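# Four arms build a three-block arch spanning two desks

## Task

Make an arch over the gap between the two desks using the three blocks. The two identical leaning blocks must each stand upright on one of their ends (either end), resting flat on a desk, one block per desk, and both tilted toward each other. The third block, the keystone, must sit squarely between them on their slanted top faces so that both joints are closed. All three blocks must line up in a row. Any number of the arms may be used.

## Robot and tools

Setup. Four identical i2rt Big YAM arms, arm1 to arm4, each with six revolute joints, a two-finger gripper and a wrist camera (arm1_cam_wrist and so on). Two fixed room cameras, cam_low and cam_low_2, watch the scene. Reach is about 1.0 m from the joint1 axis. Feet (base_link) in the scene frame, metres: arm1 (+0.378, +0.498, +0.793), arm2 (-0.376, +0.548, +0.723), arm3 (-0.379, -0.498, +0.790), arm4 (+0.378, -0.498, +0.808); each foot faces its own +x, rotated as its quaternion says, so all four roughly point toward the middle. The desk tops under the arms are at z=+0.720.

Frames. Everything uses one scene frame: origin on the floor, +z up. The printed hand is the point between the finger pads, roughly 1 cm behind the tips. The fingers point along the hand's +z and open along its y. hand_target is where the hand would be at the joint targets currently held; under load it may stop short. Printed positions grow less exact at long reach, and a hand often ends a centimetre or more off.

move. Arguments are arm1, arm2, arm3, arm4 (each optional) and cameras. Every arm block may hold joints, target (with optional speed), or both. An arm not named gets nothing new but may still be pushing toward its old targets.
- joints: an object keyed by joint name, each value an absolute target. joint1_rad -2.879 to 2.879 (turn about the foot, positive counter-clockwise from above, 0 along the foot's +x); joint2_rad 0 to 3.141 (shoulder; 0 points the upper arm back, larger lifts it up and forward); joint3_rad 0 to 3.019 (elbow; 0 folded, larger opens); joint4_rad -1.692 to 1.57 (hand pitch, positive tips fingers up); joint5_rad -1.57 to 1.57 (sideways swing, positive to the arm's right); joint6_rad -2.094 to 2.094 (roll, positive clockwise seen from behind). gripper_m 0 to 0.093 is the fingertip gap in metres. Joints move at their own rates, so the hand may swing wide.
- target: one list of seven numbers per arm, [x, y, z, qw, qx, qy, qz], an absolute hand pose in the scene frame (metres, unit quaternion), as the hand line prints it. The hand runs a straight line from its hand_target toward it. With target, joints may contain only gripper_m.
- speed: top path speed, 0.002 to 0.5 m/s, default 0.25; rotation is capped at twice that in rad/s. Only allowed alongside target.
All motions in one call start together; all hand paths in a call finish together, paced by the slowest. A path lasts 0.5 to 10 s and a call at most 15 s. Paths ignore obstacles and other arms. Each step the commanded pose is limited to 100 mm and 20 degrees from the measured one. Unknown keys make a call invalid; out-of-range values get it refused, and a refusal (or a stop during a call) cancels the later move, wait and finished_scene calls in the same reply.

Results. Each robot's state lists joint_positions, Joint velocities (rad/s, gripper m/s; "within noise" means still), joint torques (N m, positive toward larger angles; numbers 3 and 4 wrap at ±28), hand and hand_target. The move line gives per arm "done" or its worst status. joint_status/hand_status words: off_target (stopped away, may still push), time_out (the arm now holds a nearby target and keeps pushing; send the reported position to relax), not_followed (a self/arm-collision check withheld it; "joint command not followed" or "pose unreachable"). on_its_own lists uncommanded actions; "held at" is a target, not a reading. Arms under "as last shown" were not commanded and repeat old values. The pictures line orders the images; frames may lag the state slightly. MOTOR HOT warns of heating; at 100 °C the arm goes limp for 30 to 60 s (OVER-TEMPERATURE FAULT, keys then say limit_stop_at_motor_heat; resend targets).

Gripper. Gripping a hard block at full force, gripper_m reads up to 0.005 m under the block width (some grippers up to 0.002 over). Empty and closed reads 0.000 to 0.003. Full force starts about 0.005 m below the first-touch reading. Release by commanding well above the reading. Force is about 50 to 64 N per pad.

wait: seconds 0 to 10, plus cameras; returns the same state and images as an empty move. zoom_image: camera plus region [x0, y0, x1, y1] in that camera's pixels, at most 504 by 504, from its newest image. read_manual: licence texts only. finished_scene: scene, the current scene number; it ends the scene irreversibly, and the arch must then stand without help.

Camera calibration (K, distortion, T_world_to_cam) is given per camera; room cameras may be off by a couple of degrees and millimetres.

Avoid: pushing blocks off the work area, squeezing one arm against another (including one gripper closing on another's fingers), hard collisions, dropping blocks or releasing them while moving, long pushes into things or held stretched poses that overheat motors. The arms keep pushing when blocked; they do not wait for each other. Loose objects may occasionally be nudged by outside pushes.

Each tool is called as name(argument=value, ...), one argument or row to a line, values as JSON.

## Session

move(
)

Scene clock: 0.00 s.
Joint torques (N m): no reading
Motor temperatures (°C): arm1=[27 22 21 23 23 20 19] | arm2=[26 22 25 21 22 24 22] | arm3=[29 21 21 20 20 19 20] | arm4=[27 21 24 19 21 20 23]
Heat: arm1: hottest joint1_rad 27 °C; arm2: hottest joint1_rad 26 °C; arm3: hottest joint1_rad 29 °C; arm4: hottest joint1_rad 27 °C.
Joint velocities: within noise
arm1.joint_positions: joint1_rad=+0.345 joint2_rad=+0.594 joint3_rad=+1.451 joint4_rad=-1.142 joint5_rad=-0.223 joint6_rad=-0.092 gripper_m=+0.09396
arm1.joint_status: not commanded
arm1.hand: x=+0.3091 y=+0.2772 z=+1.4129 quat_wxyz=(-0.372, -0.617, -0.506, +0.474) (m; scene frame)
arm1.hand_target: x=+0.3113 y=+0.2819 z=+1.4275 quat_wxyz=(-0.378, -0.608, -0.502, +0.486) (m; scene frame)
arm1.hand_status: not commanded
arm2.joint_positions: joint1_rad=-0.068 joint2_rad=+0.615 joint3_rad=+1.398 joint4_rad=-1.168 joint5_rad=-0.283 joint6_rad=+0.288 gripper_m=+0.09396
arm2.joint_status: not commanded
arm2.hand: x=-0.1788 y=+0.3871 z=+1.3047 quat_wxyz=(-0.558, -0.390, -0.730, +0.053) (m; scene frame)
arm2.hand_target: x=-0.1809 y=+0.3898 z=+1.3157 quat_wxyz=(-0.568, -0.385, -0.725, +0.057) (m; scene frame)
arm2.hand_status: not commanded
arm3.joint_positions: joint1_rad=+0.182 joint2_rad=+0.451 joint3_rad=+1.328 joint4_rad=-1.343 joint5_rad=-0.094 joint6_rad=+0.348 gripper_m=+0.09396
arm3.joint_status: not commanded
arm3.hand: x=-0.2874 y=-0.3491 z=+1.3304 quat_wxyz=(-0.396, +0.269, -0.807, -0.346) (m; scene frame)
arm3.hand_target: x=-0.2891 y=-0.3515 z=+1.3411 quat_wxyz=(-0.404, +0.268, -0.800, -0.352) (m; scene frame)
arm3.hand_status: not commanded
arm4.joint_positions: joint1_rad=-0.473 joint2_rad=+0.619 joint3_rad=+1.459 joint4_rad=-1.277 joint5_rad=-0.089 joint6_rad=-0.045 gripper_m=+0.09396
arm4.joint_status: not commanded
arm4.hand: x=+0.2857 y=-0.2863 z=+1.3940 quat_wxyz=(-0.288, +0.713, -0.449, -0.454) (m; scene frame)
arm4.hand_target: x=+0.2869 y=-0.2895 z=+1.4066 quat_wxyz=(-0.296, +0.707, -0.445, -0.463) (m; scene frame)
arm4.hand_status: not commanded
pictures: arm1_cam_wrist, arm2_cam_wrist, arm3_cam_wrist, arm4_cam_wrist, cam_low, cam_low_2
camera_calibration:
arm1_cam_wrist: T_world_to_cam=[[-0.979322, 0.201831, -0.0138829, 0.269089], [0.17125, 0.790489, -0.588049, 0.558543], [-0.107712, -0.578267, -0.808706, 1.45809], [0, 0, 0, 1]] pos_world=[0.324928, 0.347335, 1.51136]
arm2_cam_wrist: T_world_to_cam=[[-0.656907, -0.658749, -0.366774, 0.613599], [-0.450242, 0.732933, -0.509992, 0.312301], [0.604777, -0.16988, -0.778065, 1.30729], [0, 0, 0, 1]] pos_world=[-0.246929, 0.397394, 1.40148]
arm3_cam_wrist: T_world_to_cam=[[0.700606, -0.623994, -0.346095, 0.443699], [-0.711833, -0.577598, -0.399593, 0.128666], [0.0494399, 0.52632, -0.848848, 1.4506], [0, 0, 0, 1]] pos_world=[-0.290987, -0.412297, 1.43632]
arm4_cam_wrist: T_world_to_cam=[[0.905002, 0.425223, 0.0124736, -0.154519], [0.378225, -0.790863, -0.481125, 0.340053], [-0.194721, 0.440137, -0.876563, 1.52879], [0, 0, 0, 1]] pos_world=[0.30891, -0.338235, 1.50561]

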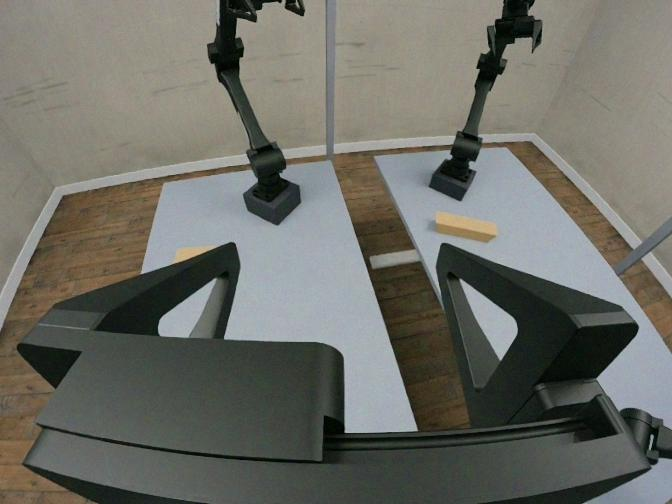

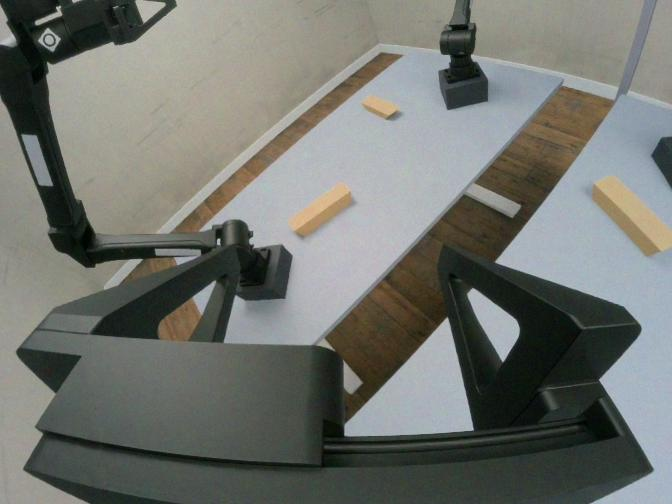

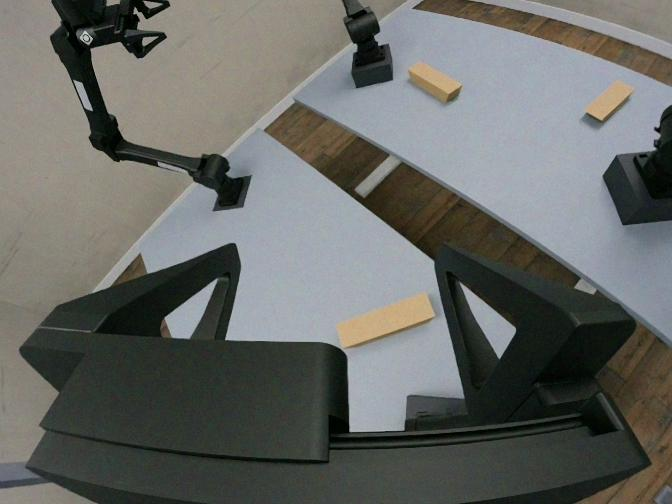

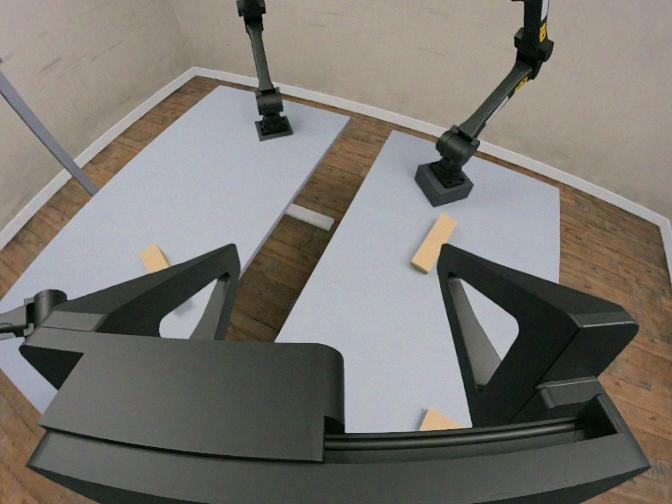

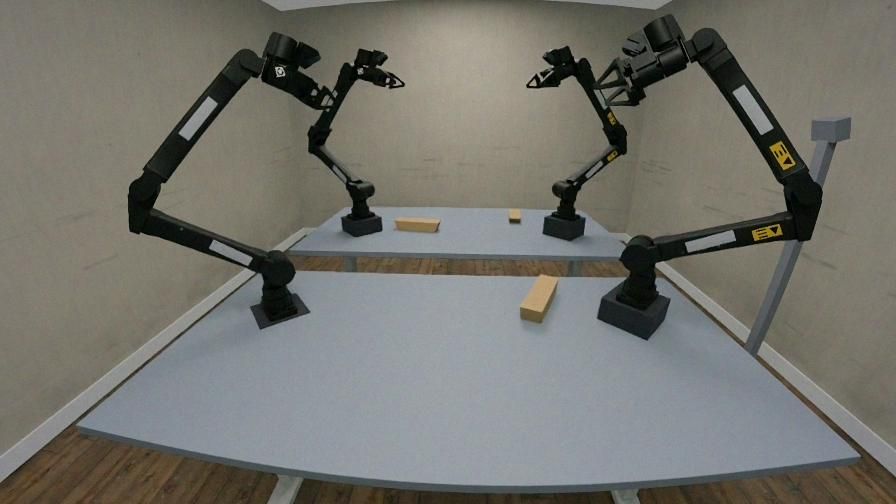

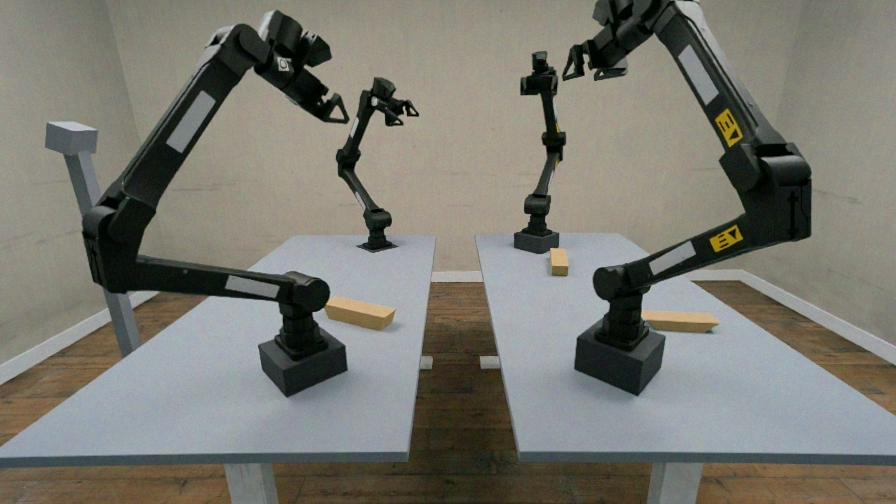

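zoom_image(
  camera="cam_low_2",
  region=[310, 285, 410, 345],
)

zoom_image(
  camera="cam_low_2",
  region=[630, 295, 730, 345],
)

zoom_image(
  camera="cam_low",
  region=[380, 200, 560, 330],
)

zoom_image(
  camera="arm3_cam_wrist",
  region=[320, 40, 660, 360],
)

zoom_image(
  camera="arm2_cam_wrist",
  region=[280, 80, 672, 270],
)

Scaled by 5.040 from the camera's 896x504 image, which has a finer 1280x720 frame.

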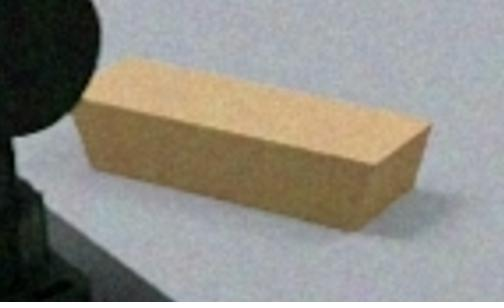

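Scaled by 5.040 from the camera's 896x504 image, which has a finer 1280x720 frame.

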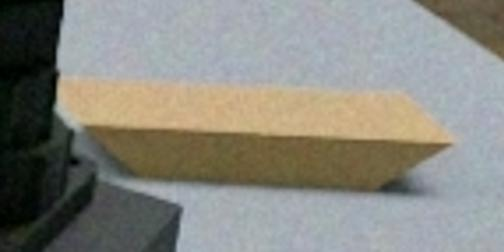

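Scaled by 2.800 from the camera's 896x504 image, which has a finer 1280x720 frame.

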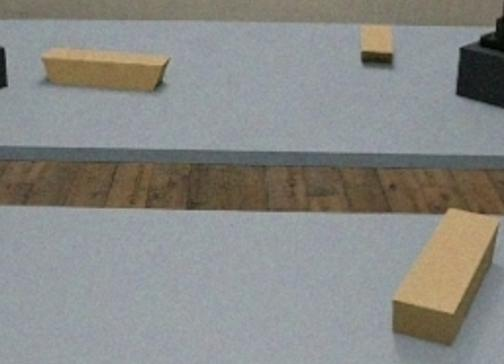

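Scaled by 1.482 from the camera's 672x504 image, which has a finer 960x720 frame.

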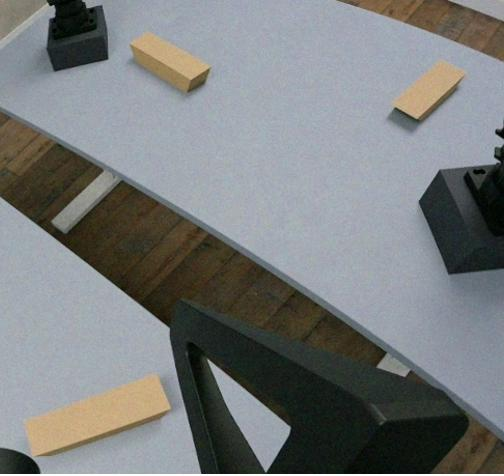

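Scaled by 1.286 from the camera's 672x504 image, which has a finer 960x720 frame.

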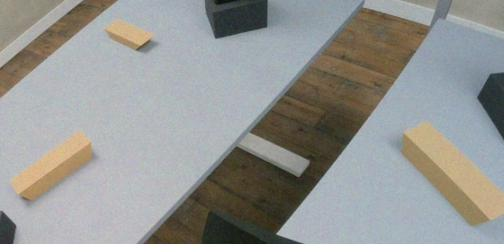

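move(
  arm3={"target": [-0.30, -0.23, 0.92, 0, 0.2207, 0.9753, 0], "speed": 0.35},
  arm1={"target": [0.40, 0.22, 0.93, 0, 0.7955, 0.6060, 0], "speed": 0.35},
  arm4={"joints": {"joint1_rad": -1.69}},
  cameras=["arm1_cam_wrist", "arm3_cam_wrist", "arm4_cam_wrist"],
)

Scene clock: 36.20 s.
Joint torques (N m): arm1=[1.32 -4.25 10.35 0.36 -0.13 0.03] | arm2=[-1.14 3.49 9.99 1.61 -0.09 -0.09] | arm3=[-0.56 -4.37 7.5 0.01 -0.05 0.31] | arm4=[0.91 0.32 8.95 2.44 -0.05 -0.01]
Motor temperatures (°C): arm1=[27 22 25 24 23 20 19] | arm2=[26 22 31 22 22 24 22] | arm3=[29 21 24 20 20 19 20] | arm4=[27 21 27 19 21 20 23]
Heat: arm1: hottest joint1_rad 27 °C; arm2: hottest joint3_rad 31 °C; arm3: hottest joint1_rad 29 °C; arm4: hottest joint1_rad 27 °C.
move: arm1 done; arm3 off_target; arm4 done
Joint velocities: within noise
arm1.joint_positions: joint1_rad=+0.868 joint2_rad=+1.106 joint3_rad=+0.799 joint4_rad=-1.271 joint5_rad=+0.004 joint6_rad=+0.339 gripper_m=+0.09396
arm1.joint_status: not commanded
arm1.hand: x=+0.3960 y=+0.2234 z=+0.9322 quat_wxyz=(+0.002, -0.795, -0.606, -0.002) (m; scene frame)
arm1.hand_target: x=+0.4008 y=+0.2205 z=+0.9314 quat_wxyz=(-0.002, -0.794, -0.608, -0.001) (m; scene frame)
arm1.hand_status: done (0.006 m and 0.3 deg from the pose sent, 0.495 m and 74.2 deg at the start)
arm2: as last shown
arm3.joint_positions: joint1_rad=+0.553 joint2_rad=+1.113 joint3_rad=+0.793 joint4_rad=-1.250 joint5_rad=+0.004 joint6_rad=+1.715 gripper_m=+0.09396
arm3.joint_status: not commanded
arm3.hand: x=-0.3045 y=-0.2300 z=+0.9245 quat_wxyz=(-0.001, -0.203, -0.979, -0.001) (m; scene frame)
arm3.hand_target: x=-0.3011 y=-0.2301 z=+0.9213 quat_wxyz=(+0.000, -0.217, -0.976, +0.000) (m; scene frame)
arm3.hand_status: off_target (0.006 m and 2.1 deg from the pose sent, 0.428 m and 86.6 deg at the start)
arm4.joint_positions: joint1_rad=-1.678 joint2_rad=+0.619 joint3_rad=+1.459 joint4_rad=-1.277 joint5_rad=-0.089 joint6_rad=-0.039 gripper_m=+0.09397
arm4.joint_status: all done
arm4.hand: x=+0.5421 y=-0.3365 z=+1.3941 quat_wxyz=(-0.494, +0.331, -0.776, -0.212) (m; scene frame)
arm4.hand_target: x=+0.5413 y=-0.3407 z=+1.4067 quat_wxyz=(-0.507, +0.324, -0.770, -0.213) (m; scene frame)
arm4.hand_status: not commanded
pictures: arm1_cam_wrist, arm3_cam_wrist, arm4_cam_wrist
camera_calibration:
arm1_cam_wrist: T_world_to_cam=[[-0.955737, 0.293718, -0.0172167, 0.331558], [0.220057, 0.752439, 0.620814, -0.834157], [0.195299, 0.589547, -0.783769, 0.643379], [0, 0, 0, 1]] pos_world=[0.374793, 0.150965, 1.02783]
arm3_cam_wrist: T_world_to_cam=[[-0.40337, -0.915, 0.0081728, -0.34113], [-0.739185, 0.331102, 0.586495, -0.687877], [-0.539349, 0.230533, -0.809912, 0.760872], [0, 0, 0, 1]] pos_world=[-0.235695, -0.259783, 1.02246]
arm4_cam_wrist: T_world_to_cam=[[0.718982, -0.694992, 0.0071749, -0.63389], [-0.606644, -0.632555, -0.481517, 0.791109], [0.339189, 0.341849, -0.876408, 1.27821], [0, 0, 0, 1]] pos_world=[0.502121, -0.377086, 1.50572]

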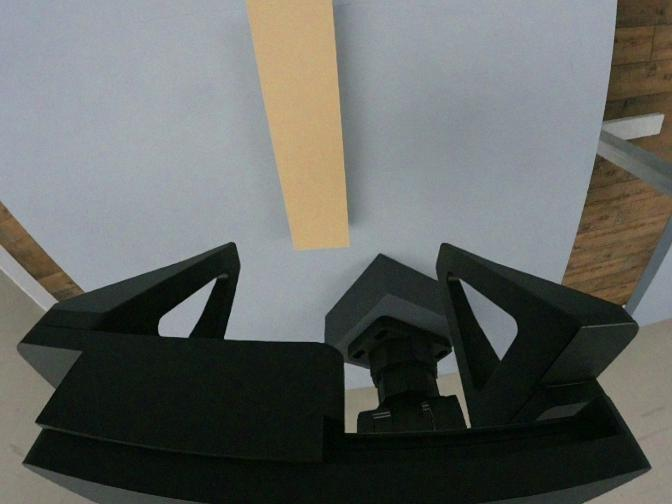

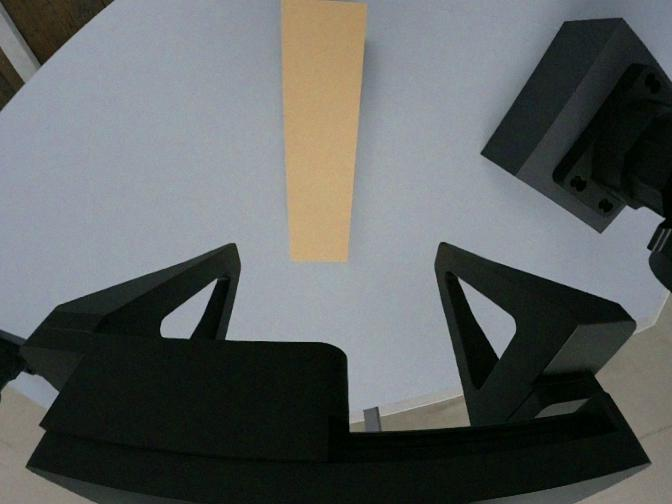

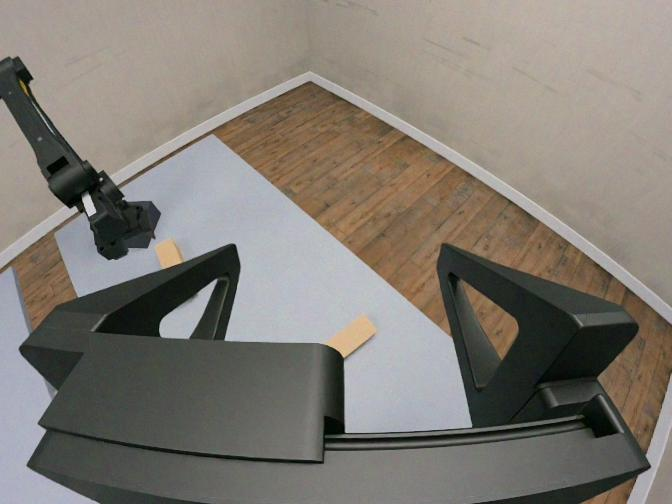

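move(
  arm3={"target": [-0.2795, -0.224, 0.80, 0, 0.2377, 0.9713, 0], "speed": 0.2},
  arm1={"target": [0.422, 0.209, 0.80, 0, 0.7782, 0.6280, 0], "speed": 0.2},
  arm4={"target": [0.615, -0.298, 0.93, 0, 0.0645, 0.9979, 0], "speed": 0.35},
  cameras=["arm1_cam_wrist", "arm3_cam_wrist", "arm4_cam_wrist"],
)

Scene clock: 61.23 s.
Joint torques (N m): arm1=[1.26 -5.36 7.41 0.38 0.03 0.05] | arm2=[-1.14 3.66 9.92 1.58 -0.08 -0.09] | arm3=[-0.21 -5.6 5.59 0.02 -0.02 0.09] | arm4=[1.03 -8.18 8.92 1.02 -0.03 0.12]
Motor temperatures (°C): arm1=[27 22 26 23 23 20 19] | arm2=[26 22 33 22 22 24 22] | arm3=[29 21 26 20 20 19 20] | arm4=[26 21 29 19 21 20 23]
Heat: arm1: hottest joint1_rad 27 °C; arm2: hottest joint3_rad 33 °C; arm3: hottest joint1_rad 29 °C; arm4: hottest joint3_rad 29 °C.
move: arm1 done; arm3 done; arm4 off_target
Joint velocities: within noise
arm1.joint_positions: joint1_rad=+0.937 joint2_rad=+1.369 joint3_rad=+0.621 joint4_rad=-0.824 joint5_rad=+0.003 joint6_rad=+0.358 gripper_m=+0.09396
arm1.joint_status: not commanded
arm1.hand: x=+0.4181 y=+0.2081 z=+0.8038 quat_wxyz=(-0.001, -0.780, -0.626, +0.000) (m; scene frame)
arm1.hand_target: x=+0.4220 y=+0.2094 z=+0.8000 quat_wxyz=(+0.000, -0.778, -0.628, -0.001) (m; scene frame)
arm1.hand_status: done (0.005 m and 0.3 deg from the pose sent, 0.135 m and 3.1 deg at the start)
arm2: as last shown
arm3.joint_positions: joint1_rad=+0.489 joint2_rad=+1.354 joint3_rad=+0.626 joint4_rad=-0.834 joint5_rad=+0.004 joint6_rad=+1.716 gripper_m=+0.09396
arm3.joint_status: not commanded
arm3.hand: x=-0.2824 y=-0.2201 z=+0.8052 quat_wxyz=(-0.002, -0.235, -0.972, -0.004) (m; scene frame)
arm3.hand_target: x=-0.2796 y=-0.2238 z=+0.8001 quat_wxyz=(+0.000, -0.238, -0.971, +0.000) (m; scene frame)
arm3.hand_status: done (0.007 m and 0.6 deg from the pose sent, 0.127 m and 4.1 deg at the start)
arm4.joint_positions: joint1_rad=-1.674 joint2_rad=+1.213 joint3_rad=+0.828 joint4_rad=-1.209 joint5_rad=+0.000 joint6_rad=+0.812 gripper_m=+0.09397
arm4.joint_status: not commanded
arm4.hand: x=+0.6054 y=-0.3010 z=+0.9281 quat_wxyz=(+0.008, -0.049, -0.999, +0.008) (m; scene frame)
arm4.hand_target: x=+0.6137 y=-0.2976 z=+0.9310 quat_wxyz=(+0.000, -0.061, -0.998, +0.000) (m; scene frame)
arm4.hand_status: off_target (0.010 m and 2.2 deg from the pose sent, 0.471 m and 82.4 deg at the start)
pictures: arm1_cam_wrist, arm3_cam_wrist, arm4_cam_wrist
camera_calibration:
arm1_cam_wrist: T_world_to_cam=[[-0.969229, 0.245284, -0.0207844, 0.373652], [0.180729, 0.766378, 0.616443, -0.730737], [0.167132, 0.593718, -0.787125, 0.561146], [0, 0, 0, 1]] pos_world=[0.400434, 0.135208, 0.899916]
arm3_cam_wrist: T_world_to_cam=[[-0.462509, -0.886615, 0.000475543, -0.32634], [-0.71739, 0.374547, 0.587423, -0.589994], [-0.520996, 0.271347, -0.80928, 0.687565], [0, 0, 0, 1]] pos_world=[-0.215973, -0.254927, 0.903164]
arm4_cam_wrist: T_world_to_cam=[[-0.0915898, -0.995474, 0.0253354, -0.267896], [-0.792241, 0.0882579, 0.603792, -0.05034], [-0.603296, 0.0352294, -0.796739, 1.24048], [0, 0, 0, 1]] pos_world=[0.683957, -0.305942, 1.02552]

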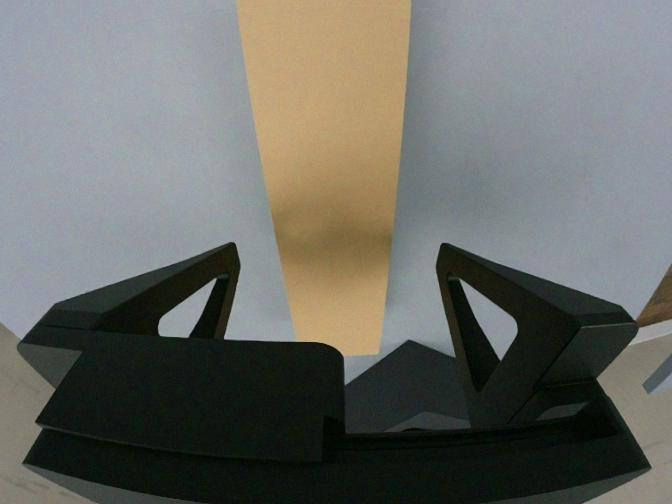

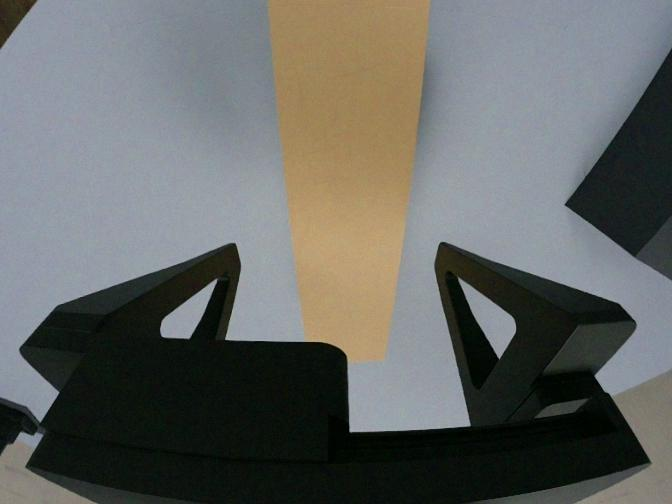

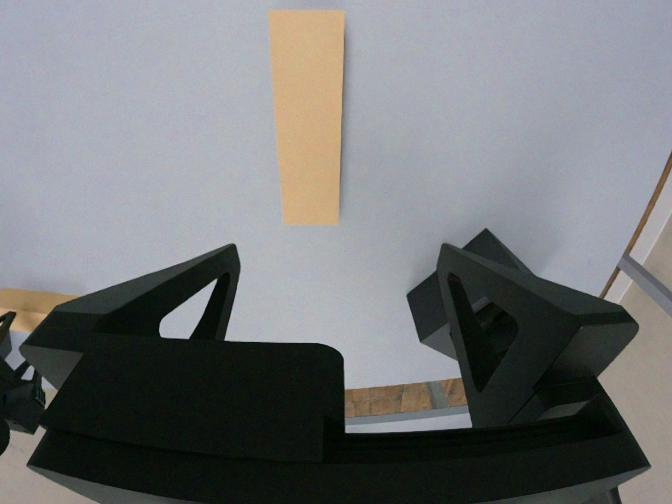

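move(
  arm3={"target": [-0.2766, -0.2309, 0.746, 0, 0.2369, 0.9715, 0], "speed": 0.12},
  arm1={"target": [0.4235, 0.2094, 0.755, 0, 0.7755, 0.6314, 0], "speed": 0.12},
  arm4={"target": [0.639, -0.273, 0.80, 0, 0.0698, 0.9976, 0], "speed": 0.2},
  cameras=["arm1_cam_wrist", "arm3_cam_wrist", "arm4_cam_wrist"],
)

Scene clock: 72.03 s.
Joint torques (N m): arm1=[1.38 -5.89 6.11 0.42 0.08 0] | arm2=[-0.97 3.72 9.98 1.46 -0.08 -0.07] | arm3=[-0.62 -6.3 4.53 0.09 -0.03 0.03] | arm4=[1.67 -10.4 6.76 1.02 0.02 0.14]
Motor temperatures (°C): arm1=[26 22 26 23 23 20 19] | arm2=[26 22 33 22 22 24 22] | arm3=[29 21 26 20 20 19 20] | arm4=[26 21 31 19 21 20 23]
Heat: arm1: hottest joint1_rad 26 °C; arm2: hottest joint3_rad 33 °C; arm3: hottest joint1_rad 29 °C; arm4: hottest joint3_rad 31 °C.
move: arm1 done; arm3 done; arm4 done
Joint velocities: within noise
arm1.joint_positions: joint1_rad=+0.942 joint2_rad=+1.494 joint3_rad=+0.578 joint4_rad=-0.655 joint5_rad=+0.003 joint6_rad=+0.358 gripper_m=+0.09396
arm1.joint_status: not commanded
arm1.hand: x=+0.4198 y=+0.2076 z=+0.7587 quat_wxyz=(-0.002, -0.778, -0.628, +0.000) (m; scene frame)
arm1.hand_target: x=+0.4234 y=+0.2095 z=+0.7552 quat_wxyz=(+0.000, -0.775, -0.631, +0.000) (m; scene frame)
arm1.hand_status: done (0.006 m and 0.5 deg from the pose sent, 0.049 m and 0.8 deg at the start)
arm2: as last shown
arm3.joint_positions: joint1_rad=+0.471 joint2_rad=+1.493 joint3_rad=+0.559 joint4_rad=-0.630 joint5_rad=+0.004 joint6_rad=+1.707 gripper_m=+0.09396
arm3.joint_status: not commanded
arm3.hand: x=-0.2793 y=-0.2268 z=+0.7506 quat_wxyz=(-0.002, -0.239, -0.971, -0.003) (m; scene frame)
arm3.hand_target: x=-0.2768 y=-0.2311 z=+0.7462 quat_wxyz=(+0.000, -0.240, -0.971, +0.000) (m; scene frame)
arm3.hand_status: done (0.007 m and 0.5 deg from the pose sent, 0.061 m and 0.6 deg at the start)
arm4.joint_positions: joint1_rad=-1.674 joint2_rad=+1.529 joint3_rad=+0.735 joint4_rad=-0.789 joint5_rad=+0.000 joint6_rad=+0.839 gripper_m=+0.09397
arm4.joint_status: not commanded
arm4.hand: x=+0.6336 y=-0.2766 z=+0.8015 quat_wxyz=(+0.004, -0.062, -0.998, +0.005) (m; scene frame)
arm4.hand_target: x=+0.6388 y=-0.2731 z=+0.8002 quat_wxyz=(+0.000, -0.070, -0.998, +0.000) (m; scene frame)
arm4.hand_status: done (0.007 m and 1.1 deg from the pose sent, 0.135 m and 2.7 deg at the start)
pictures: arm1_cam_wrist, arm3_cam_wrist, arm4_cam_wrist
camera_calibration:
arm1_cam_wrist: T_world_to_cam=[[-0.970331, 0.240862, -0.0210299, 0.375924], [0.177175, 0.767549, 0.616017, -0.701255], [0.164517, 0.594015, -0.787452, 0.52692], [0, 0, 0, 1]] pos_world=[0.402329, 0.134703, 0.854815]
arm3_cam_wrist: T_world_to_cam=[[-0.470197, -0.882558, 0.00247366, -0.333665], [-0.713754, 0.38191, 0.587111, -0.550245], [-0.519104, 0.274292, -0.809503, 0.648155], [0, 0, 0, 1]] pos_world=[-0.213169, -0.262119, 0.848563]
arm4_cam_wrist: T_world_to_cam=[[-0.117735, -0.992883, 0.017925, -0.214647], [-0.794747, 0.105032, 0.597784, 0.0572719], [-0.595413, 0.0561344, -0.801457, 1.16041], [0, 0, 0, 1]] pos_world=[0.71117, -0.284274, 0.899633]

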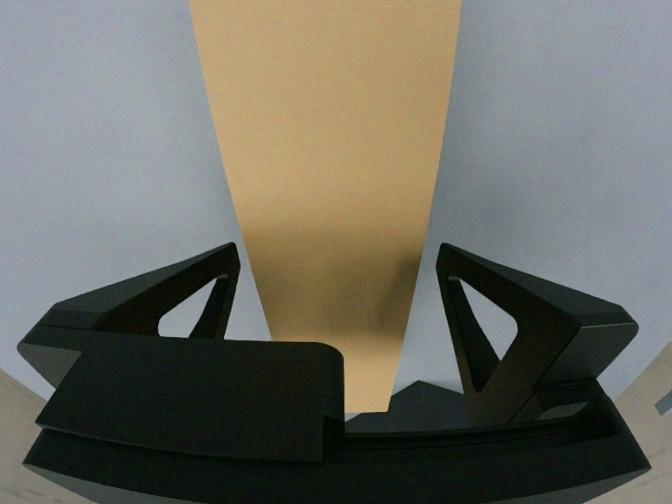

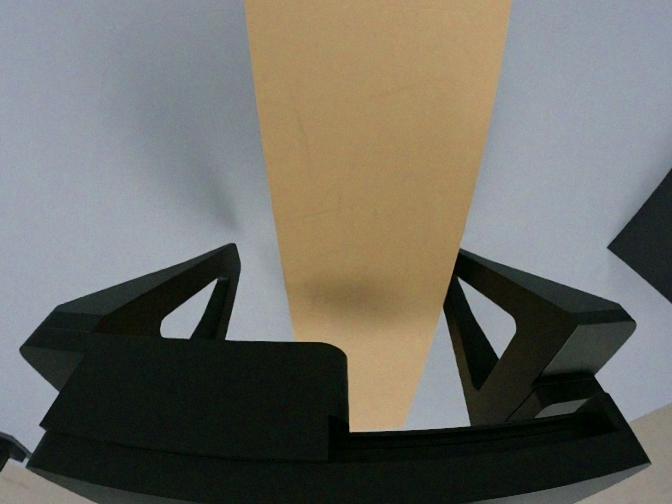

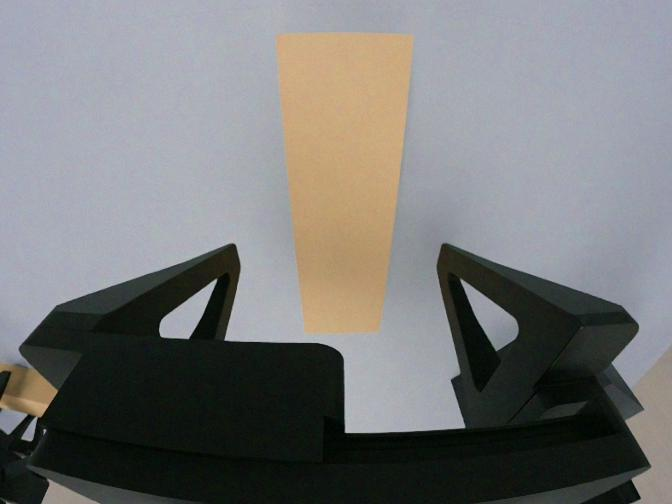

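move(
  arm3={"joints": {"gripper_m": 0.05}},
  arm1={"joints": {"gripper_m": 0.05}},
  arm4={"target": [0.6355, -0.2755, 0.736, 0, 0.0698, 0.9976, 0], "speed": 0.12},
  cameras=["arm1_cam_wrist", "arm3_cam_wrist", "arm4_cam_wrist"],
)

Scene clock: 79.83 s.
Joint torques (N m): arm1=[1.14 -5.89 6.09 0.4 0.1 0] | arm2=[-0.97 3.55 9.95 1.59 -0.08 -0.09] | arm3=[-0.79 -6.24 5.01 0.06 0 0.07] | arm4=[1.67 -10.99 5.11 1.03 0.02 0.12]
Motor temperatures (°C): arm1=[26 22 26 23 23 20 19] | arm2=[26 22 34 22 22 24 22] | arm3=[29 21 25 20 20 19 21] | arm4=[26 22 30 19 21 20 23]
Heat: arm1: hottest joint1_rad 26 °C; arm2: hottest joint3_rad 34 °C; arm3: hottest joint1_rad 29 °C; arm4: hottest joint3_rad 30 °C.
move: arm1 off_target; arm3 off_target; arm4 done
Joint velocities: within noise
arm1.joint_positions: joint1_rad=+0.942 joint2_rad=+1.494 joint3_rad=+0.578 joint4_rad=-0.654 joint5_rad=+0.003 joint6_rad=+0.361 gripper_m=+0.05916
arm1.joint_status: gripper_m off_target (ended at +0.05920, target +0.05000)
arm1.hand: x=+0.4201 y=+0.2072 z=+0.7587 quat_wxyz=(-0.002, -0.779, -0.627, +0.000) (m; scene frame)
arm1.hand_target: x=+0.4232 y=+0.2093 z=+0.7552 quat_wxyz=(+0.000, -0.777, -0.630, +0.000) (m; scene frame)
arm1.hand_status: not commanded
arm2: as last shown
arm3.joint_positions: joint1_rad=+0.471 joint2_rad=+1.493 joint3_rad=+0.552 joint4_rad=-0.628 joint5_rad=+0.003 joint6_rad=+1.704 gripper_m=+0.06105
arm3.joint_status: gripper_m off_target (ended at +0.06107, target +0.05000)
arm3.hand: x=-0.2808 y=-0.2300 z=+0.7489 quat_wxyz=(-0.001, -0.238, -0.971, +0.000) (m; scene frame)
arm3.hand_target: x=-0.2768 y=-0.2308 z=+0.7462 quat_wxyz=(+0.000, -0.240, -0.971, +0.000) (m; scene frame)
arm3.hand_status: not commanded
arm4.joint_positions: joint1_rad=-1.674 joint2_rad=+1.687 joint3_rad=+0.685 joint4_rad=-0.576 joint5_rad=+0.000 joint6_rad=+0.840 gripper_m=+0.09397
arm4.joint_status: not commanded
arm4.hand: x=+0.6328 y=-0.2773 z=+0.7392 quat_wxyz=(+0.002, -0.063, -0.998, +0.003) (m; scene frame)
arm4.hand_target: x=+0.6355 y=-0.2755 z=+0.7361 quat_wxyz=(+0.000, -0.070, -0.998, +0.000) (m; scene frame)
arm4.hand_status: done (0.005 m and 0.9 deg from the pose sent, 0.066 m and 1.1 deg at the start)
pictures: arm1_cam_wrist, arm3_cam_wrist, arm4_cam_wrist
camera_calibration:
arm1_cam_wrist: T_world_to_cam=[[-0.969769, 0.243065, -0.021618, 0.376057], [0.178797, 0.768048, 0.614926, -0.701028], [0.16607, 0.592471, -0.788288, 0.527476], [0, 0, 0, 1]] pos_world=[0.402432, 0.134503, 0.855013]
arm3_cam_wrist: T_world_to_cam=[[-0.467451, -0.883976, 0.00870009, -0.341398], [-0.71287, 0.382752, 0.587637, -0.548981], [-0.522787, 0.268489, -0.809078, 0.644181], [0, 0, 0, 1]] pos_world=[-0.214169, -0.26462, 0.846764]
arm4_cam_wrist: T_world_to_cam=[[-0.119297, -0.992764, 0.0137042, -0.210196], [-0.797144, 0.104, 0.594765, 0.0974362], [-0.591887, 0.0600293, -0.803782, 1.11064], [0, 0, 0, 1]] pos_world=[0.709967, -0.285479, 0.83764]

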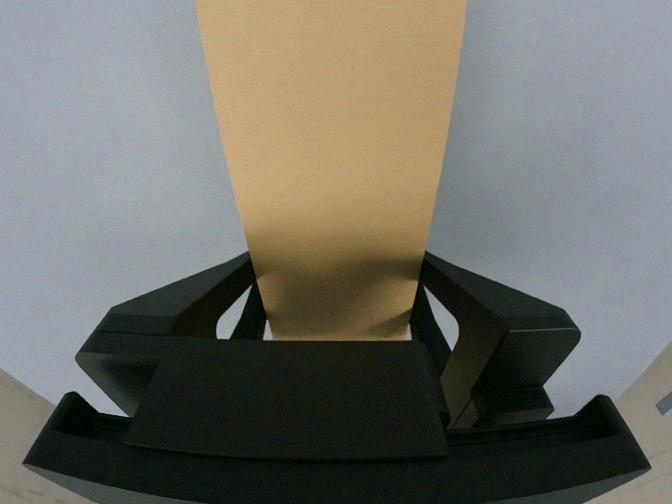

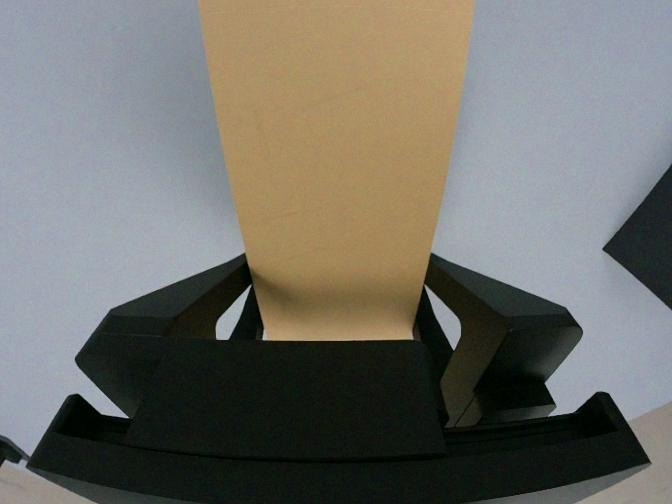

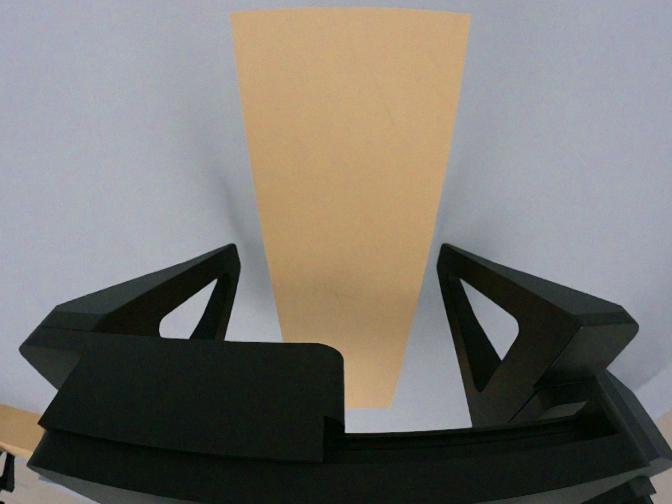

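move(
  arm3={"target": [-0.277, -0.225, 0.87, 0, 0.2400, 0.9708, 0], "speed": 0.2},
  arm1={"target": [0.422, 0.209, 0.875, 0, 0.7770, 0.6295, 0], "speed": 0.2},
  arm4={"joints": {"gripper_m": 0.05}},
  cameras=["arm4_cam_wrist"],
)

Scene clock: 84.60 s.
Joint torques (N m): arm1=[0.91 -7 15.23 -0.59 0.04 -0.01] | arm2=[-0.97 3.66 9.94 1.5 -0.08 -0.1] | arm3=[0.15 -6.83 11.93 -0.76 0.05 0.18] | arm4=[1.67 -10.99 5.14 0.98 0.03 0.12]
Motor temperatures (°C): arm1=[26 22 26 23 23 20 20] | arm2=[26 22 34 22 22 24 22] | arm3=[29 21 26 20 20 19 21] | arm4=[26 22 30 19 21 20 24]
Heat: arm1: hottest joint1_rad 26 °C; arm2: hottest joint3_rad 34 °C; arm3: hottest joint1_rad 29 °C; arm4: hottest joint3_rad 30 °C.
move: arm1 off_target; arm3 off_target; arm4 off_target
Joint velocities: within noise
arm1.joint_positions: joint1_rad=+0.942 joint2_rad=+1.248 joint3_rad=+0.649 joint4_rad=-1.053 joint5_rad=+0.003 joint6_rad=+0.361 gripper_m=+0.05916
arm1.joint_status: not commanded
arm1.hand: x=+0.4150 y=+0.2386 z=+0.8450 quat_wxyz=(+0.033, -0.778, -0.627, -0.021) (m; scene frame)
arm1.hand_target: x=+0.4221 y=+0.2087 z=+0.8749 quat_wxyz=(-0.004, -0.777, -0.629, +0.002) (m; scene frame)
arm1.hand_status: off_target (0.043 m and 4.5 deg from the pose sent, 0.116 m and 0.4 deg at the start)
arm2: as last shown
arm3.joint_positions: joint1_rad=+0.471 joint2_rad=+1.242 joint3_rad=+0.653 joint4_rad=-1.049 joint5_rad=+0.003 joint6_rad=+1.698 gripper_m=+0.06105
arm3.joint_status: not commanded
arm3.hand: x=-0.2876 y=-0.2492 z=+0.8437 quat_wxyz=(+0.003, -0.235, -0.972, +0.033) (m; scene frame)
arm3.hand_target: x=-0.2769 y=-0.2248 z=+0.8698 quat_wxyz=(-0.001, -0.237, -0.972, -0.003) (m; scene frame)
arm3.hand_status: off_target (0.037 m and 3.9 deg from the pose sent, 0.121 m and 0.3 deg at the start)
arm4.joint_positions: joint1_rad=-1.674 joint2_rad=+1.687 joint3_rad=+0.685 joint4_rad=-0.574 joint5_rad=+0.007 joint6_rad=+0.842 gripper_m=+0.05876
arm4.joint_status: gripper_m off_target (ended at +0.05879, target +0.05000)
arm4.hand: x=+0.6336 y=-0.2780 z=+0.7391 quat_wxyz=(+0.000, -0.064, -0.998, +0.004) (m; scene frame)
arm4.hand_target: x=+0.6364 y=-0.2761 z=+0.7361 quat_wxyz=(-0.002, -0.070, -0.998, +0.002) (m; scene frame)
arm4.hand_status: not commanded
pictures: arm4_cam_wrist
camera_calibration:
arm4_cam_wrist: T_world_to_cam=[[-0.120872, -0.992523, 0.0169983, -0.212132], [-0.799891, 0.107524, 0.590435, 0.104122], [-0.587847, 0.05777, -0.806907, 1.11018], [0, 0, 0, 1]] pos_world=[0.710263, -0.285876, 0.837942]

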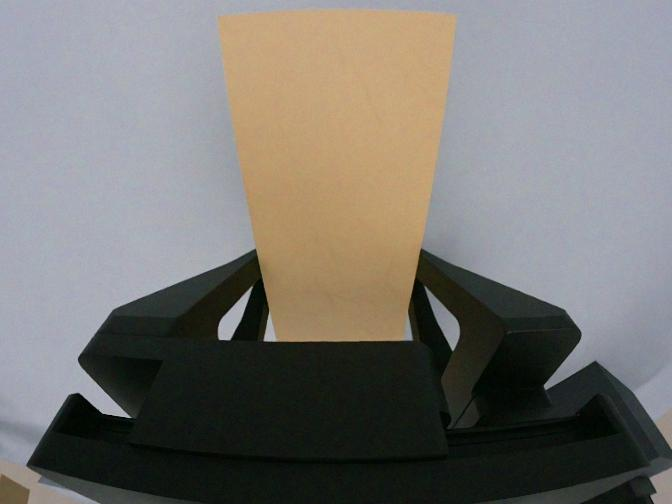

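move(
  arm3={"target": [-0.1395, -0.0374, 0.892, 0.5741, -0.0920, 0.8079, 0.0961], "speed": 0.2},
  arm1={"target": [0.1395, 0.0374, 0.896, -0.0961, -0.8079, -0.0920, 0.5741], "speed": 0.2},
  arm4={"target": [0.62, -0.27, 0.96, 0, 0.0610, 0.9981, 0], "speed": 0.2},
  cameras=["cam_low_2", "cam_low", "arm2_cam_wrist"],
)

Scene clock: 94.70 s.
Joint torques (N m): arm1=[-1.2 -9.93 13.35 2.03 0.99 -0.16] | arm2=[-0.73 3.72 9.94 1.59 -0.07 -0.1] | arm3=[-0.44 -11.69 6.46 1.77 0.54 0.06] | arm4=[2.84 -10.99 12.33 -0.39 -0.04 0.12]
Motor temperatures (°C): arm1=[26 22 27 23 23 20 20] | arm2=[26 22 34 22 22 24 22] | arm3=[29 21 28 20 20 19 22] | arm4=[26 22 30 19 21 20 24]
Heat: arm1: hottest joint3_rad 27 °C; arm2: hottest joint3_rad 34 °C; arm3: hottest joint1_rad 29 °C; arm4: hottest joint3_rad 30 °C.
move: arm1 off_target; arm3 off_target; arm4 off_target
Joint velocities: within noise
arm1.joint_positions: joint1_rad=+0.618 joint2_rad=+1.669 joint3_rad=+0.690 joint4_rad=+0.230 joint5_rad=+0.987 joint6_rad=+0.615 gripper_m=+0.05923
arm1.joint_status: not commanded
arm1.hand: x=+0.1540 y=+0.0677 z=+0.8618 quat_wxyz=(-0.064, -0.820, -0.130, +0.553) (m; scene frame)
arm1.hand_target: x=+0.1403 y=+0.0415 z=+0.8961 quat_wxyz=(-0.095, -0.808, -0.094, +0.573) (m; scene frame)
arm1.hand_status: off_target (0.048 m and 6.3 deg from the pose sent, 0.345 m and 95.7 deg at the start)
arm2: as last shown
arm3.joint_positions: joint1_rad=+0.638 joint2_rad=+1.679 joint3_rad=+0.764 joint4_rad=+0.220 joint5_rad=+1.000 joint6_rad=+0.629 gripper_m=+0.06101
arm3.joint_status: not commanded
arm3.hand: x=-0.1479 y=-0.0405 z=+0.8803 quat_wxyz=(-0.565, +0.107, -0.814, -0.085) (m; scene frame)
arm3.hand_target: x=-0.1398 y=-0.0385 z=+0.8911 quat_wxyz=(-0.573, +0.093, -0.809, -0.094) (m; scene frame)
arm3.hand_status: off_target (0.015 m and 2.5 deg from the pose sent, 0.263 m and 81.3 deg at the start)
arm4.joint_positions: joint1_rad=-1.646 joint2_rad=+1.273 joint3_rad=+0.888 joint4_rad=-1.254 joint5_rad=-0.006 joint6_rad=+0.863 gripper_m=+0.05877
arm4.joint_status: not commanded
arm4.hand: x=+0.6077 y=-0.2860 z=+0.9319 quat_wxyz=(+0.025, -0.060, -0.998, +0.023) (m; scene frame)
arm4.hand_target: x=+0.6184 y=-0.2702 z=+0.9596 quat_wxyz=(+0.003, -0.060, -0.998, -0.003) (m; scene frame)
arm4.hand_status: off_target (0.035 m and 3.9 deg from the pose sent, 0.221 m and 0.6 deg at the start)
pictures: arm2_cam_wrist, cam_low, cam_low_2
camera_calibration:
arm2_cam_wrist: T_world_to_cam=[[-0.656907, -0.658749, -0.366774, 0.613599], [-0.450242, 0.732933, -0.509992, 0.312301], [0.604777, -0.16988, -0.778065, 1.30729], [0, 0, 0, 1]] pos_world=[-0.246929, 0.397394, 1.40148]

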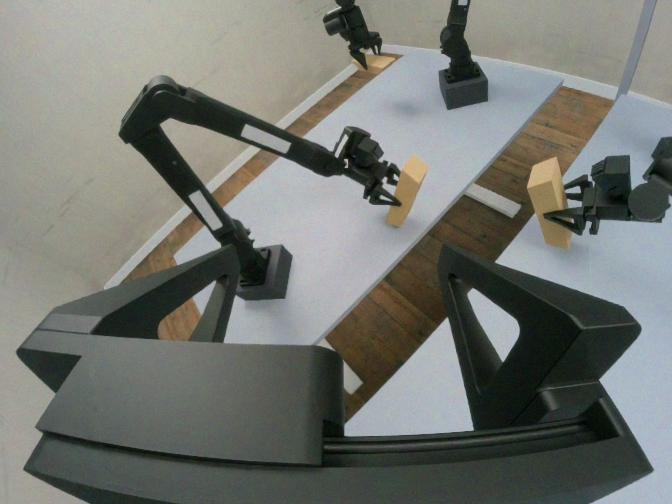

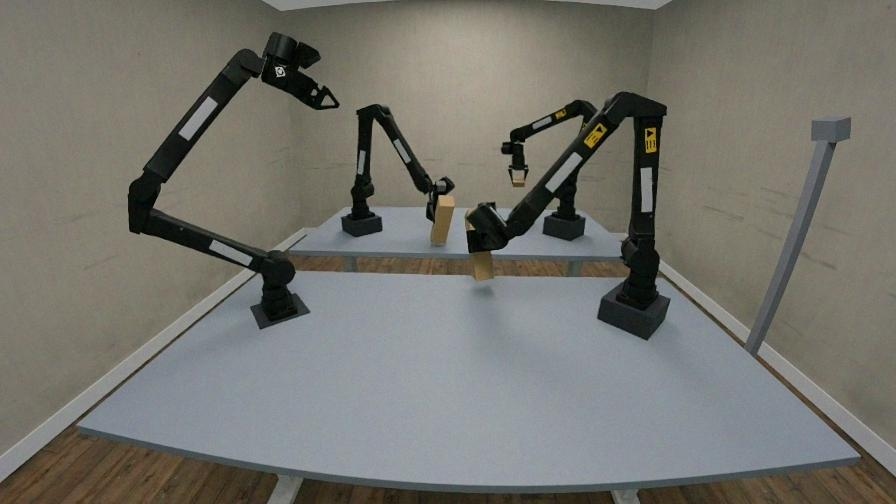

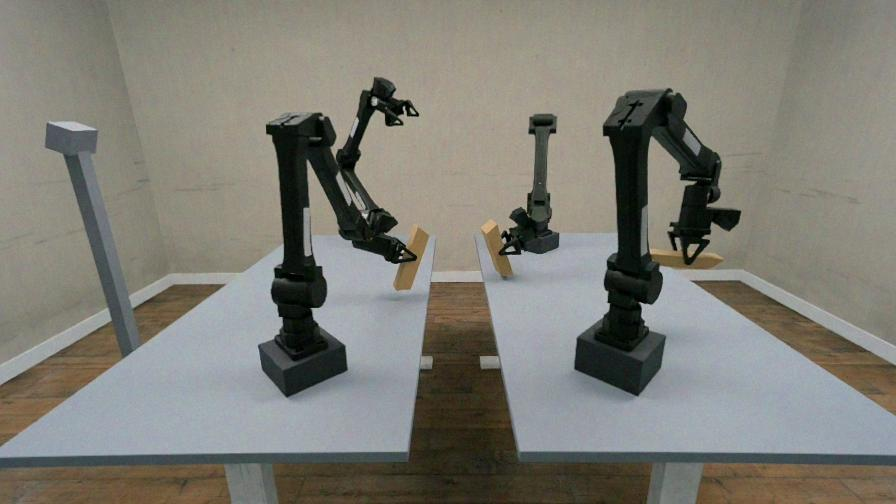

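zoom_image(
  camera="cam_low_2",
  region=[385, 215, 525, 305],
)

zoom_image(
  camera="cam_low",
  region=[420, 180, 510, 300],
)

zoom_image(
  camera="arm2_cam_wrist",
  region=[360, 120, 600, 260],
)

Scaled by 3.600 from the camera's 896x504 image, which has a finer 1280x720 frame.

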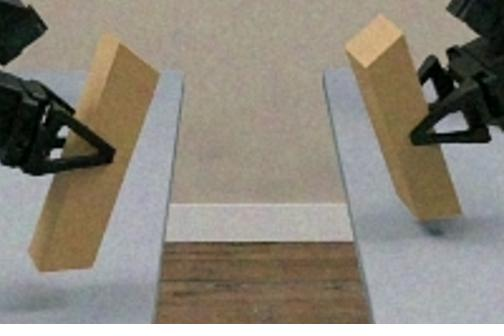

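Scaled by 4.200 from the camera's 896x504 image, which has a finer 1280x720 frame.

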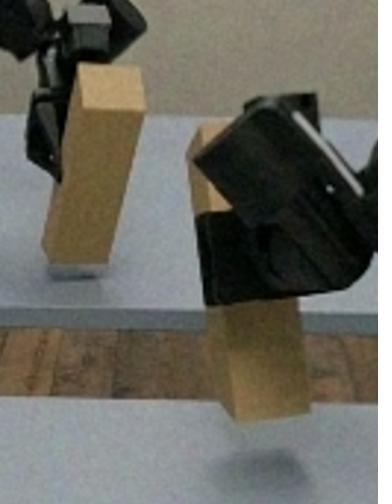

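Scaled by 2.100 from the camera's 672x504 image, which has a finer 960x720 frame.

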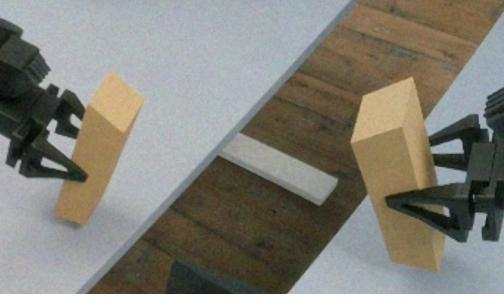

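zoom_image(
  camera="arm2_cam_wrist",
  region=[380, 145, 440, 235],
)

zoom_image(
  camera="arm2_cam_wrist",
  region=[515, 145, 595, 260],
)

Scaled by 5.600 from the camera's 672x504 image, which has a finer 960x720 frame.

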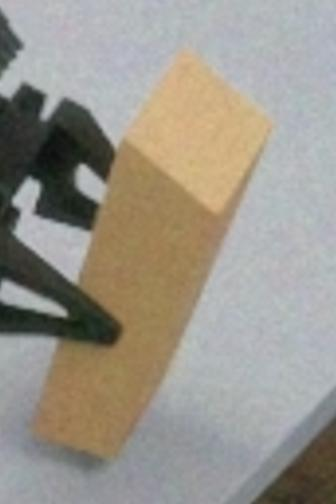

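Scaled by 4.383 from the camera's 672x504 image, which has a finer 960x720 frame.

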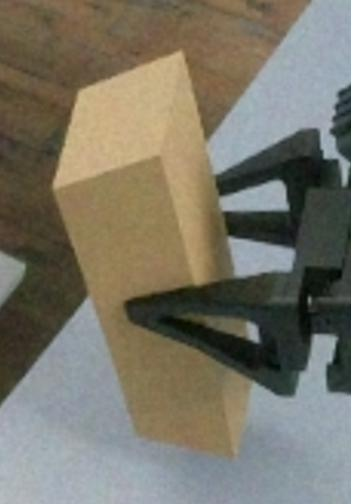

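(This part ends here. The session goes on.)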